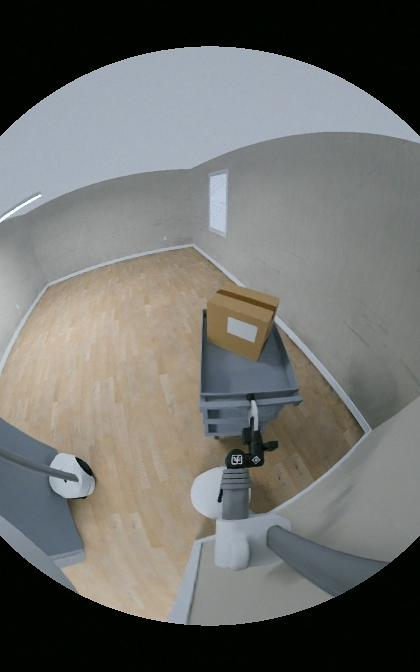

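move(
  blocking=false,
  r2={"base":{"translate_m":0.3,"strafe_m":-0.2},"pace":"slow"},
  cameras=[],
)

wait(
  seconds=6,
  cameras=["r2_head_camera"],
)

move(
  blocking=false,
  r2={"base":{"rotate_rad":0.45},"pace":"slow"},
  cameras=[],
)

wait(
  seconds=6,
  cameras=["r2_head_camera"],
)

Scene clock: 698.23 s.
move: r2 moving
r1: as last shown
r1.base_tilt: forward=-1.6 right=+1.3
r1.lidar_m: 0.30 0.25 - 0.25 0.26 0.63 1.12 1.03 1.08 1.44 4.08 5.09
r1.servo_current: wrist_yaw_rad=39(78) wrist_pitch_rad=39(52) wrist_roll_rad=65(65) gripper_m=39(46)
r1.wrist_depth_mm: - - - - - - - / - - - - - - - / - - - - - - - / - - - - - - - / - - - - - - - / - - - 194 - - - / - - 180 185 153 - -
r2.base_odometry: x=-1.265 y=-4.007 heading=+0.603
r2.turned_by_wheels: -0.001
r2.turned_by_imu: +0.000
r2.base_tilt: forward=-0.7 right=+0.1
r2.lidar_m: 0.38 0.40 4.19 1.03 1.13 0.45 0.36 0.33 0.38 0.56 1.51 0.44
r2.base_status: translate_m moving; strafe_m moving
r2.joint_positions: lift_m=+0.690 arm_m=+0.000 wrist_yaw_rad=-0.001 wrist_pitch_rad=+0.007 wrist_roll_rad=+1.569 gripper_m=-0.036
r2.joint_status: not commanded
r2.measured_speeds: translate_m=+0.046 strafe_m=-0.030 rotate_rad=-0.001 lift_m=+0.000 arm_m=+0.000 wrist_yaw_rad=+0.000 wrist_pitch_rad=+0.000 wrist_roll_rad=+0.000
r2.motor_effort: lift_m=+18(18) arm_m=-4(5) wheel_0=+8(10) wheel_1=-4(4) wheel_2=-11(12)
r2.servo_current: wrist_yaw_rad=46(46) wrist_pitch_rad=46(52) wrist_roll_rad=46(59) gripper_m=85(98)
r2.hand_pose: x=+0.4592 y=-0.0878 z=+0.8663 quat_wxyz=(+0.708, +0.706, +0.002, -0.003) (m; r2's base frame)
r2.wrist_depth_mm: - - - 175 236 1537 1160 / - - - 174 234 1537 - / - - 591 173 235 809 - / - 484 459 230 232 831 - / - - 500 170 230 831 - / - - 185 169 180 - - / - - 597 - 228 147 -
pictures: none
No camera images: "cameras" was empty.

Scene clock: 702.53 s.
earlier move: r2 done
r1.base_odometry: x=-1.469 y=+2.074 heading=+2.933
r1.turned_by_wheels: +0.000
r1.turned_by_imu: +0.000
r1.base_tilt: forward=-1.6 right=+1.3
r1.lidar_m: 0.30 0.25 - 0.25 0.26 0.62 1.13 1.09 1.29 1.59 4.06 5.10
r1.base_status: not commanded
r1.joint_positions: lift_m=+0.900 arm_m=+0.000 wrist_yaw_rad=+0.001 wrist_pitch_rad=+0.002 wrist_roll_rad=+0.000 gripper_m=-0.010
r1.joint_status: not commanded
r1.measured_speeds: all 0
r1.motor_effort: lift_m=+23(23) arm_m=-4(4) wheel_0=+2(2) wheel_1=+8(8) wheel_2=-3(3)
r1.servo_current: wrist_yaw_rad=46(78) wrist_pitch_rad=39(59) wrist_roll_rad=39(72) gripper_m=46(52)
r1.hand_pose: x=+0.4594 y=-0.0872 z=+1.0773 quat_wxyz=(+1.000, +0.000, +0.001, +0.000) (m; r1's base frame)
r1.wrist_depth_mm: - - - - - - - / - - - - - - - / - - - - - - - / - - - - - - - / - - - - - - - / - - - 194 - - - / - - 180 185 153 - -
r2.base_odometry: x=-0.918 y=-4.002 heading=+0.603
r2.turned_by_wheels: +0.000
r2.turned_by_imu: +0.001
r2.base_tilt: forward=-0.7 right=+0.1
r2.lidar_m: 0.33 0.31 4.56 1.30 1.29 0.69 0.54 0.51 0.55 0.88 1.20 0.46
r2.base_status: done
r2.joint_positions: lift_m=+0.690 arm_m=+0.000 wrist_yaw_rad=+0.000 wrist_pitch_rad=+0.007 wrist_roll_rad=+1.569 gripper_m=-0.036
r2.joint_status: not commanded
r2.measured_speeds: all 0
r2.motor_effort: lift_m=+18(18) arm_m=-4(5) wheel_0=+4(13) wheel_1=-5(7) wheel_2=-6(12)
r2.servo_current: wrist_yaw_rad=52(65) wrist_pitch_rad=46(59) wrist_roll_rad=59(65) gripper_m=91(104)
r2.hand_pose: x=+0.4593 y=-0.0875 z=+0.8663 quat_wxyz=(+0.708, +0.706, +0.002, -0.002) (m; r2's base frame)
r2.wrist_depth_mm: - - - 252 320 - 1098 / - - - 224 304 332 427 / - - - 211 277 1618 500 / - - - 196 258 1661 - / - - 549 182 240 820 - / - 459 185 169 179 - - / - - 466 - 214 - -
wait: 4.30 of 6 s (r2 has come to rest)
pictures: r2_head_camera
Images, in order (width x height): r2_head_camera 420x560.

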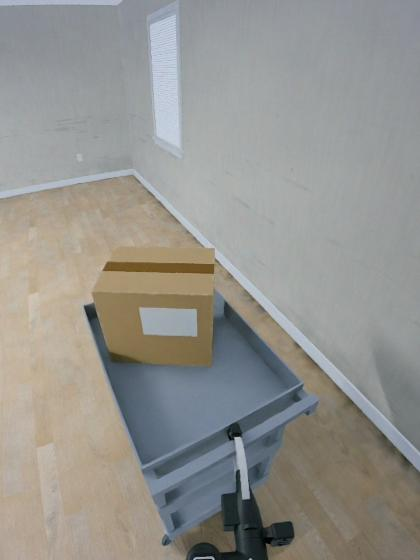

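Scene clock: 703.03 s.
move: r2 moving
r1: as last shown
r1.lidar_m: 0.32 0.25 - 0.25 0.28 0.64 1.12 1.11 1.29 1.57 4.06 5.09
r1.motor_effort: lift_m=+23(23) arm_m=-4(4) wheel_0=+1(1) wheel_1=+8(8) wheel_2=-3(3)
r1.servo_current: wrist_yaw_rad=33(65) wrist_pitch_rad=33(52) wrist_roll_rad=39(59) gripper_m=46(52)
r1.wrist_depth_mm: - - - - - - - / - - - - - - - / - - - - - - - / - - - - - - - / - - - - - - - / - - - 194 - - - / - - 180 184 152 - -
r2.base_odometry: x=-0.918 y=-4.002 heading=+0.727
r2.turned_by_wheels: +0.124
r2.turned_by_imu: +0.120
r2.base_tilt: forward=-0.7 right=+0.1
r2.lidar_m: 0.33 0.34 4.21 1.29 1.35 0.64 0.52 0.53 0.59 1.03 1.20 0.44
r2.base_status: rotate_rad moving
r2.joint_positions: lift_m=+0.690 arm_m=+0.000 wrist_yaw_rad=-0.012 wrist_pitch_rad=+0.007 wrist_roll_rad=+1.569 gripper_m=-0.036
r2.joint_status: not commanded
r2.measured_speeds: translate_m=-0.002 strafe_m=+0.000 rotate_rad=+0.490 lift_m=+0.000 arm_m=+0.000 wrist_yaw_rad=+0.000 wrist_pitch_rad=+0.000 wrist_roll_rad=+0.000
r2.motor_effort: lift_m=+18(18) arm_m=-4(4) wheel_0=-16(16) wheel_1=-9(9) wheel_2=-18(18)
r2.servo_current: wrist_yaw_rad=85(85) wrist_pitch_rad=46(52) wrist_roll_rad=39(59) gripper_m=91(98)
r2.hand_pose: x=+0.4582 y=-0.0908 z=+0.8663 quat_wxyz=(+0.708, +0.706, -0.002, -0.007) (m; r2's base frame)
r2.wrist_depth_mm: - - - 224 304 310 319 / - - - 210 279 1576 1229 / - - - 197 262 1661 - / - - - 186 249 809 - / - - 462 178 235 831 - / - - 185 167 179 - - / - - 484 - 214 - -
pictures: none
No camera images: "cameras" was empty.

Scene clock: 704.17 s.
earlier move: r2 done
r1.base_odometry: x=-1.469 y=+2.074 heading=+2.933
r1.turned_by_wheels: +0.000
r1.turned_by_imu: +0.000
r1.base_tilt: forward=-1.6 right=+1.3
r1.lidar_m: 0.33 0.25 - 0.25 0.25 0.63 1.15 1.09 1.28 1.48 4.05 5.10
r1.base_status: not commanded
r1.joint_positions: lift_m=+0.900 arm_m=+0.000 wrist_yaw_rad=+0.001 wrist_pitch_rad=+0.002 wrist_roll_rad=+0.000 gripper_m=-0.010
r1.joint_status: not commanded
r1.measured_speeds: all 0
r1.motor_effort: lift_m=+23(23) arm_m=-4(4) wheel_0=+1(2) wheel_1=+8(8) wheel_2=-3(3)
r1.servo_current: wrist_yaw_rad=46(65) wrist_pitch_rad=39(52) wrist_roll_rad=46(59) gripper_m=39(52)
r1.hand_pose: x=+0.4594 y=-0.0872 z=+1.0773 quat_wxyz=(+1.000, +0.000, +0.001, +0.000) (m; r1's base frame)
r1.wrist_depth_mm: - - - - - - - / - - - - - - - / - - - - - - - / - - - - - - - / - - - - - - - / - - - 195 - - - / - - 180 185 152 - -
r2.base_odometry: x=-0.918 y=-4.002 heading=+1.051
r2.turned_by_wheels: +0.324
r2.turned_by_imu: +0.316
r2.base_tilt: forward=-0.7 right=+0.1
r2.lidar_m: 0.43 0.50 1.43 1.29 0.77 0.55 0.53 0.55 0.79 1.21 1.31 0.41
r2.base_status: done
r2.joint_positions: lift_m=+0.690 arm_m=+0.000 wrist_yaw_rad=+0.001 wrist_pitch_rad=+0.007 wrist_roll_rad=+1.569 gripper_m=-0.036
r2.joint_status: not commanded
r2.measured_speeds: all 0
r2.motor_effort: lift_m=+18(18) arm_m=-4(4) wheel_0=-7(16) wheel_1=-6(9) wheel_2=-5(18)
r2.servo_current: wrist_yaw_rad=46(85) wrist_pitch_rad=52(59) wrist_roll_rad=46(59) gripper_m=98(98)
r2.hand_pose: x=+0.4594 y=-0.0872 z=+0.8663 quat_wxyz=(+0.708, +0.706, +0.003, -0.002) (m; r2's base frame)
r2.wrist_depth_mm: - - 564 134 190 - - / - 473 452 139 198 - - / - 449 442 146 208 - - / - - 508 153 217 - - / - - 609 161 226 - - / - - 184 168 178 1464 - / - - - - - 1537 452
wait: 1.13 of 6 s (r2 has come to rest)
pictures: r2_head_camera
Images, in order (width x height): r2_head_camera 420x560.

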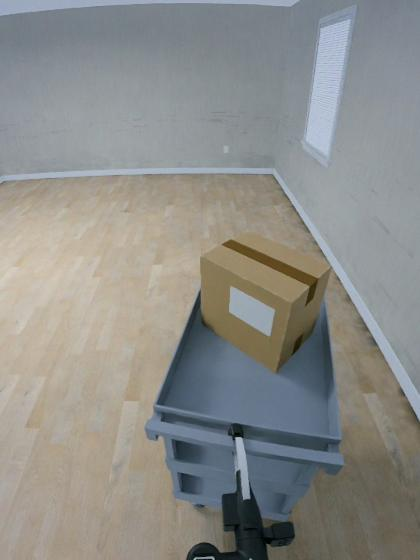

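move(
  blocking=false,
  r2={"base":{"translate_m":0.6,"strafe_m":-0.12},"pace":"slow"},
  cameras=[],
)

wait(
  seconds=8,
  cameras=["r2_head_camera"],
)

move(
  blocking=false,
  r2={"base":{"translate_m":0.7,"strafe_m":0.12},"pace":"slow"},
  cameras=[],
)

wait(
  seconds=9,
  cameras=["r2_head_camera"],
)

Scene clock: 711.47 s.
move: r2 moving
r1: as last shown
r1.lidar_m: 0.32 0.25 - 0.25 0.26 0.60 1.13 1.08 1.29 1.47 4.04 5.09
r1.servo_current: wrist_yaw_rad=39(59) wrist_pitch_rad=39(46) wrist_roll_rad=26(72) gripper_m=39(46)
r1.wrist_depth_mm: - - - - - - - / - - - - - - - / - - - - - - - / - - - - - - - / - - - - - - - / - - - 194 - - - / - - 181 185 152 - -
r2.base_odometry: x=-0.910 y=-3.992 heading=+1.052
r2.turned_by_wheels: +0.000
r2.turned_by_imu: +0.001
r2.base_tilt: forward=-0.6 right=+0.1
r2.lidar_m: 0.40 0.46 1.51 1.30 0.76 0.57 0.52 0.57 0.79 1.21 1.29 0.39
r2.base_status: translate_m moving; strafe_m moving
r2.joint_positions: lift_m=+0.690 arm_m=+0.000 wrist_yaw_rad=+0.001 wrist_pitch_rad=+0.007 wrist_roll_rad=+1.569 gripper_m=-0.036
r2.joint_status: not commanded
r2.measured_speeds: translate_m=+0.049 strafe_m=-0.010 rotate_rad=+0.002 lift_m=+0.000 arm_m=+0.000 wrist_yaw_rad=+0.000 wrist_pitch_rad=+0.000 wrist_roll_rad=+0.000
r2.motor_effort: lift_m=+18(18) arm_m=-4(4) wheel_0=+8(11) wheel_1=+5(6) wheel_2=-11(13)
r2.servo_current: wrist_yaw_rad=52(59) wrist_pitch_rad=52(52) wrist_roll_rad=46(46) gripper_m=91(98)
r2.hand_pose: x=+0.4594 y=-0.0872 z=+0.8663 quat_wxyz=(+0.708, +0.706, +0.003, -0.002) (m; r2's base frame)
r2.wrist_depth_mm: - - - 134 190 - - / - 500 455 140 198 - - / - 445 442 146 207 - - / - - 508 153 216 - - / - - 603 160 224 - - / - - 185 167 179 1499 517 / - - - - - 1576 466
pictures: none
No camera images: "cameras" was empty.

Scene clock: 718.37 s.
earlier move: r2 done
r1.base_odometry: x=-1.469 y=+2.074 heading=+2.933
r1.turned_by_wheels: +0.000
r1.turned_by_imu: +0.000
r1.base_tilt: forward=-1.6 right=+1.3
r1.lidar_m: 0.33 0.25 - 0.25 0.25 0.61 1.11 1.10 1.45 1.46 4.06 5.08
r1.base_status: not commanded
r1.joint_positions: lift_m=+0.900 arm_m=+0.000 wrist_yaw_rad=+0.001 wrist_pitch_rad=+0.002 wrist_roll_rad=+0.000 gripper_m=-0.010
r1.joint_status: not commanded
r1.measured_speeds: all 0
r1.motor_effort: lift_m=+23(23) arm_m=-4(4) wheel_0=+1(2) wheel_1=+8(8) wheel_2=-3(3)
r1.servo_current: wrist_yaw_rad=46(72) wrist_pitch_rad=46(59) wrist_roll_rad=33(72) gripper_m=46(52)
r1.hand_pose: x=+0.4594 y=-0.0872 z=+1.0773 quat_wxyz=(+1.000, +0.000, +0.001, +0.000) (m; r1's base frame)
r1.wrist_depth_mm: - - - - - - - / - - - - - - - / - - - - - - - / - - - - - - - / - - - - - - - / - - - 195 - - - / - - 181 185 152 - -
r2.base_odometry: x=-0.516 y=-3.540 heading=+1.052
r2.turned_by_wheels: +0.000
r2.turned_by_imu: +0.003
r2.base_tilt: forward=-0.7 right=+0.1
r2.lidar_m: 0.41 0.40 3.74 1.44 1.47 1.18 1.12 1.19 1.15 1.11 1.16 0.42
r2.base_status: done
r2.joint_positions: lift_m=+0.690 arm_m=+0.000 wrist_yaw_rad=+0.001 wrist_pitch_rad=+0.007 wrist_roll_rad=+1.569 gripper_m=-0.036
r2.joint_status: not commanded
r2.measured_speeds: all 0
r2.motor_effort: lift_m=+18(18) arm_m=-3(4) wheel_0=+6(14) wheel_1=+4(8) wheel_2=-5(14)
r2.servo_current: wrist_yaw_rad=46(59) wrist_pitch_rad=46(59) wrist_roll_rad=39(59) gripper_m=91(104)
r2.hand_pose: x=+0.4594 y=-0.0872 z=+0.8663 quat_wxyz=(+0.708, +0.706, +0.003, -0.002) (m; r2's base frame)
r2.wrist_depth_mm: - - - 163 222 1618 1138 / - - - 164 225 798 - / - - 500 165 226 831 - / - 484 466 167 228 831 - / - - 517 168 229 831 - / - - 186 169 179 - - / - - - - 233 1499 -
wait: 6.90 of 8 s (r2 has come to rest)
pictures: r2_head_camera
Images, in order (width x height): r2_head_camera 420x560.

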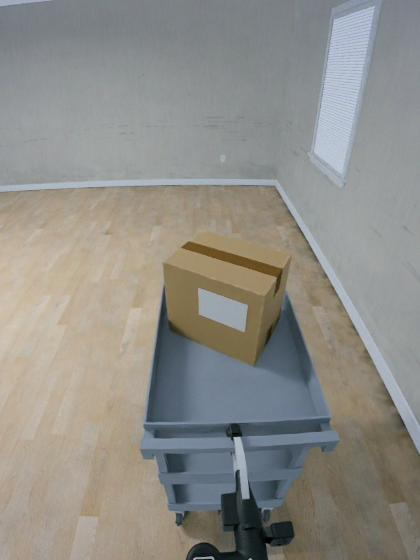

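Scene clock: 718.87 s.
move: r2 moving
r1: as last shown
r1.base_tilt: forward=-1.6 right=+1.2
r1.lidar_m: 0.31 0.25 - 0.25 0.25 0.64 1.14 1.08 1.43 1.48 4.08 5.09
r1.servo_current: wrist_yaw_rad=46(59) wrist_pitch_rad=39(52) wrist_roll_rad=33(65) gripper_m=33(46)
r1.wrist_depth_mm: - - - - - - - / - - - - - - - / - - - - - - - / - - - - - - - / - - - - - - - / - - - 195 - - - / - - 181 185 153 - -
r2.base_odometry: x=-0.512 y=-3.528 heading=+1.052
r2.turned_by_wheels: +0.000
r2.turned_by_imu: +0.000
r2.base_tilt: forward=-0.6 right=+0.1
r2.lidar_m: 0.39 0.40 3.75 1.44 1.44 1.16 1.14 1.19 1.14 1.09 1.16 0.42
r2.base_status: translate_m moving; strafe_m moving
r2.joint_positions: lift_m=+0.690 arm_m=+0.000 wrist_yaw_rad=+0.001 wrist_pitch_rad=+0.007 wrist_roll_rad=+1.569 gripper_m=-0.036
r2.joint_status: not commanded
r2.measured_speeds: translate_m=+0.050 strafe_m=+0.008 rotate_rad=+0.002 lift_m=+0.000 arm_m=+0.000 wrist_yaw_rad=+0.000 wrist_pitch_rad=+0.000 wrist_roll_rad=+0.000
r2.motor_effort: lift_m=+18(18) arm_m=-4(4) wheel_0=+6(9) wheel_1=+7(8) wheel_2=-11(11)
r2.servo_current: wrist_yaw_rad=52(52) wrist_pitch_rad=46(52) wrist_roll_rad=59(59) gripper_m=91(98)
r2.hand_pose: x=+0.4594 y=-0.0872 z=+0.8663 quat_wxyz=(+0.708, +0.706, +0.003, -0.002) (m; r2's base frame)
r2.wrist_depth_mm: - - - 164 224 1618 1138 / - - - 165 225 809 - / - - 504 167 226 842 - / - 480 469 167 229 831 - / - - 521 168 229 842 - / - - 185 169 179 - - / - - - - 232 1499 -
pictures: none
No camera images: "cameras" was empty.

Scene clock: 726.73 s.
earlier move: r2 done
r1.base_odometry: x=-1.469 y=+2.074 heading=+2.933
r1.turned_by_wheels: +0.000
r1.turned_by_imu: -0.001
r1.base_tilt: forward=-1.6 right=+1.3
r1.lidar_m: 0.32 0.25 - 0.25 0.27 0.63 1.11 1.12 2.72 1.62 2.05 5.09
r1.base_status: not commanded
r1.joint_positions: lift_m=+0.900 arm_m=+0.000 wrist_yaw_rad=+0.001 wrist_pitch_rad=+0.002 wrist_roll_rad=+0.000 gripper_m=-0.010
r1.joint_status: not commanded
r1.measured_speeds: all 0
r1.motor_effort: lift_m=+23(23) arm_m=-4(4) wheel_0=+2(2) wheel_1=+8(8) wheel_2=-3(3)
r1.servo_current: wrist_yaw_rad=46(72) wrist_pitch_rad=46(52) wrist_roll_rad=46(72) gripper_m=39(52)
r1.hand_pose: x=+0.4594 y=-0.0872 z=+1.0773 quat_wxyz=(+1.000, +0.000, +0.001, +0.000) (m; r1's base frame)
r1.wrist_depth_mm: - - - - - - - / - - - - - - - / - - - - - - - / - - - - - - - / - - - - - - - / - - - 194 - - - / - - 181 185 152 - -
r2.base_odometry: x=-0.273 y=-2.873 heading=+1.052
r2.turned_by_wheels: +0.000
r2.turned_by_imu: -0.001
r2.base_tilt: forward=-0.7 right=+0.1
r2.lidar_m: 0.42 0.43 3.61 3.49 1.63 1.90 1.83 1.75 1.28 1.26 1.31 0.40
r2.base_status: done
r2.joint_positions: lift_m=+0.690 arm_m=+0.000 wrist_yaw_rad=-0.001 wrist_pitch_rad=+0.007 wrist_roll_rad=+1.569 gripper_m=-0.036
r2.joint_status: not commanded
r2.measured_speeds: all 0
r2.motor_effort: lift_m=+18(18) arm_m=-4(4) wheel_0=+3(9) wheel_1=+5(8) wheel_2=-8(13)
r2.servo_current: wrist_yaw_rad=39(65) wrist_pitch_rad=46(59) wrist_roll_rad=46(59) gripper_m=91(98)
r2.hand_pose: x=+0.4592 y=-0.0878 z=+0.8663 quat_wxyz=(+0.708, +0.706, +0.002, -0.003) (m; r2's base frame)
r2.wrist_depth_mm: - - - 149 207 1537 - / - - 544 154 211 - - / - 469 445 156 216 809 - / - - 484 161 222 831 - / - - 554 165 226 - - / - - 184 169 177 - - / - - - - 238 1499 480
wait: 7.87 of 9 s (r2 has come to rest)
pictures: r2_head_camera
Images, in order (width x height): r2_head_camera 420x560.

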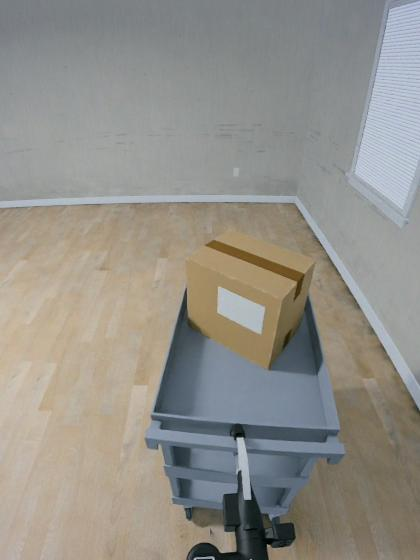

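move(
  blocking=false,
  r2={"base":{"translate_m":0.1,"strafe_m":0.95},"pace":"slow"},
  cameras=[],
)

wait(
  seconds=10,
  cameras=[],
)

wait(
  seconds=3,
  cameras=["r2_head_camera","r2_head_left_camera"],
)

Scene clock: 738.07 s.
move: r2 moving
r1: as last shown
r1.turned_by_imu: +0.000
r1.lidar_m: 0.32 0.25 - 0.25 0.25 0.62 1.15 1.09 2.72 1.62 2.05 5.10
r1.motor_effort: lift_m=+23(23) arm_m=-4(4) wheel_0=+1(1) wheel_1=+8(8) wheel_2=-3(3)
r1.servo_current: wrist_yaw_rad=46(59) wrist_pitch_rad=39(46) wrist_roll_rad=52(72) gripper_m=39(46)
r1.wrist_depth_mm: - - - - - - - / - - - - - - - / - - - - - - - / - - - - - - - / - - - - - - - / - - - 194 - - - / - - 180 185 152 - -
r2.base_odometry: x=-0.284 y=-2.865 heading=+1.051
r2.turned_by_wheels: -0.001
r2.turned_by_imu: +0.000
r2.base_tilt: forward=-0.7 right=+0.1
r2.lidar_m: 0.40 0.49 3.62 3.46 1.65 1.91 1.82 1.79 1.30 1.27 1.34 0.41
r2.base_status: translate_m moving; strafe_m moving
r2.joint_positions: lift_m=+0.690 arm_m=+0.000 wrist_yaw_rad=-0.002 wrist_pitch_rad=+0.007 wrist_roll_rad=+1.569 gripper_m=-0.036
r2.joint_status: not commanded
r2.measured_speeds: translate_m=+0.006 strafe_m=+0.053 rotate_rad=+0.004 lift_m=+0.000 arm_m=+0.000 wrist_yaw_rad=+0.000 wrist_pitch_rad=+0.000 wrist_roll_rad=+0.000
r2.motor_effort: lift_m=+18(18) arm_m=-4(4) wheel_0=-10(12) wheel_1=+8(9) wheel_2=-8(10)
r2.servo_current: wrist_yaw_rad=46(52) wrist_pitch_rad=52(52) wrist_roll_rad=52(52) gripper_m=85(104)
r2.hand_pose: x=+0.4591 y=-0.0880 z=+0.8663 quat_wxyz=(+0.708, +0.706, +0.002, -0.003) (m; r2's base frame)
r2.wrist_depth_mm: - - - 147 204 1537 - / - - 530 151 210 - - / - 449 442 155 215 - - / - - 484 160 221 831 - / - - 559 165 227 - - / - - 183 168 178 - - / - - - - - 1464 477
pictures: none
No camera images: "cameras" was empty.

Scene clock: 748.07 s.
earlier move: r2 moving
r1.base_odometry: x=-1.469 y=+2.074 heading=+2.933
r1.turned_by_wheels: +0.000
r1.turned_by_imu: -0.001
r1.base_tilt: forward=-1.6 right=+1.3
r1.lidar_m: 0.30 0.25 - 0.25 0.28 0.62 1.15 1.09 2.73 2.87 1.10 5.08
r1.base_status: not commanded
r1.joint_positions: lift_m=+0.900 arm_m=+0.000 wrist_yaw_rad=+0.001 wrist_pitch_rad=+0.002 wrist_roll_rad=+0.000 gripper_m=-0.010
r1.joint_status: not commanded
r1.measured_speeds: all 0
r1.motor_effort: lift_m=+23(23) arm_m=-4(4) wheel_0=+1(2) wheel_1=+8(8) wheel_2=-3(3)
r1.servo_current: wrist_yaw_rad=52(72) wrist_pitch_rad=46(52) wrist_roll_rad=39(72) gripper_m=46(52)
r1.hand_pose: x=+0.4594 y=-0.0872 z=+1.0773 quat_wxyz=(+1.000, +0.000, +0.001, +0.000) (m; r1's base frame)
r1.wrist_depth_mm: - - - - - - - / - - - - - - - / - - - - - - - / - - - - - - - / - - - - - - - / - - - 194 - - - / - - 180 185 152 - -
r2.base_odometry: x=-1.048 y=-2.315 heading=+1.051
r2.turned_by_wheels: +0.000
r2.turned_by_imu: -0.003
r2.base_tilt: forward=-0.6 right=+0.1
r2.lidar_m: 0.47 3.55 2.62 2.54 2.67 1.02 1.92 2.01 2.29 2.21 0.30 0.29
r2.base_status: translate_m moving; strafe_m moving
r2.joint_positions: lift_m=+0.690 arm_m=+0.000 wrist_yaw_rad=-0.018 wrist_pitch_rad=+0.007 wrist_roll_rad=+1.569 gripper_m=-0.036
r2.joint_status: not commanded
r2.measured_speeds: all 0
r2.motor_effort: lift_m=+18(18) arm_m=-4(4) wheel_0=-5(16) wheel_1=+3(9) wheel_2=-8(16)
r2.servo_current: wrist_yaw_rad=104(117) wrist_pitch_rad=46(59) wrist_roll_rad=52(59) gripper_m=91(104)
r2.hand_pose: x=+0.4577 y=-0.0926 z=+0.8663 quat_wxyz=(+0.708, +0.706, -0.004, -0.009) (m; r2's base frame)
r2.wrist_depth_mm: - - - - - - - / - - - - - - - / - - - - - - - / - - - - - - 459 / - - - - - 1464 445 / - - 183 - - 375 387 / - - - - - 1537 1118
wait: 10.00 s; no rest
pictures: none
No camera images: "cameras" was empty.

Scene clock: 748.30 s.
earlier move: r2 done
r1.base_odometry: x=-1.469 y=+2.074 heading=+2.933
r1.turned_by_wheels: +0.000
r1.turned_by_imu: +0.000
r1.base_tilt: forward=-1.6 right=+1.3
r1.lidar_m: 0.32 0.25 - 0.25 0.26 0.63 1.13 1.10 2.72 2.88 1.09 5.10
r1.base_status: not commanded
r1.joint_positions: lift_m=+0.900 arm_m=+0.000 wrist_yaw_rad=+0.001 wrist_pitch_rad=+0.002 wrist_roll_rad=+0.000 gripper_m=-0.010
r1.joint_status: not commanded
r1.measured_speeds: all 0
r1.motor_effort: lift_m=+23(23) arm_m=-4(4) wheel_0=+1(2) wheel_1=+8(8) wheel_2=-3(3)
r1.servo_current: wrist_yaw_rad=59(72) wrist_pitch_rad=39(52) wrist_roll_rad=52(72) gripper_m=39(52)
r1.hand_pose: x=+0.4594 y=-0.0872 z=+1.0773 quat_wxyz=(+1.000, +0.000, +0.001, +0.000) (m; r1's base frame)
r1.wrist_depth_mm: - - - - - - - / - - - - - - - / - - - - - - - / - - - - - - - / - - - - - - - / - - - 194 - - - / - - 181 185 153 - -
r2.base_odometry: x=-1.048 y=-2.315 heading=+1.051
r2.turned_by_wheels: +0.000
r2.turned_by_imu: +0.000
r2.base_tilt: forward=-0.7 right=+0.0
r2.lidar_m: 0.45 3.56 2.64 2.55 2.68 1.01 1.91 2.00 2.28 2.18 0.30 0.34
r2.base_status: done
r2.joint_positions: lift_m=+0.690 arm_m=+0.000 wrist_yaw_rad=-0.018 wrist_pitch_rad=+0.007 wrist_roll_rad=+1.569 gripper_m=-0.036
r2.joint_status: not commanded
r2.measured_speeds: all 0
r2.motor_effort: lift_m=+18(18) arm_m=-4(4) wheel_0=-5(16) wheel_1=+2(9) wheel_2=-8(16)
r2.servo_current: wrist_yaw_rad=91(117) wrist_pitch_rad=46(59) wrist_roll_rad=46(59) gripper_m=91(104)
r2.hand_pose: x=+0.4577 y=-0.0926 z=+0.8663 quat_wxyz=(+0.708, +0.706, -0.004, -0.009) (m; r2's base frame)
r2.wrist_depth_mm: - - - - - - - / - - - - - - - / - - - - - - - / - - - - - - 459 / - - - - - 1499 442 / - - 183 - - 375 384 / - - - - - 1537 1118
wait: 0.23 of 3 s (r2 has come to rest)
pictures: r2_head_camera, r2_head_left_camera
Images, in order (width x height): r2_head_camera 420x560, r2_head_left_camera 420x672.

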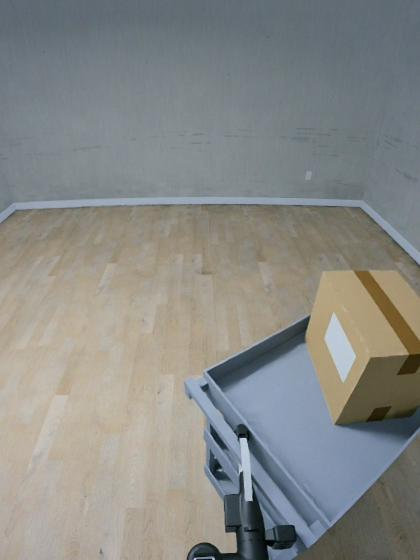

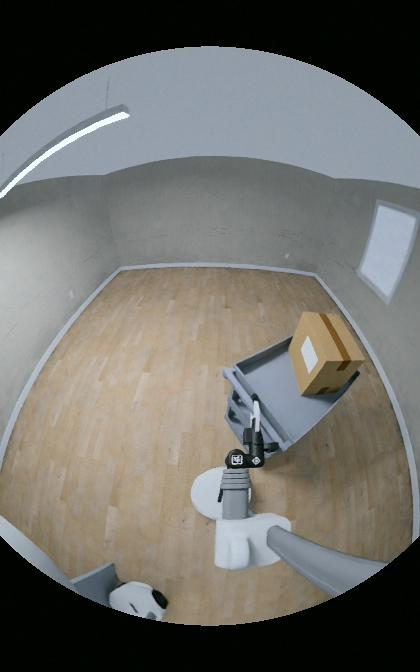

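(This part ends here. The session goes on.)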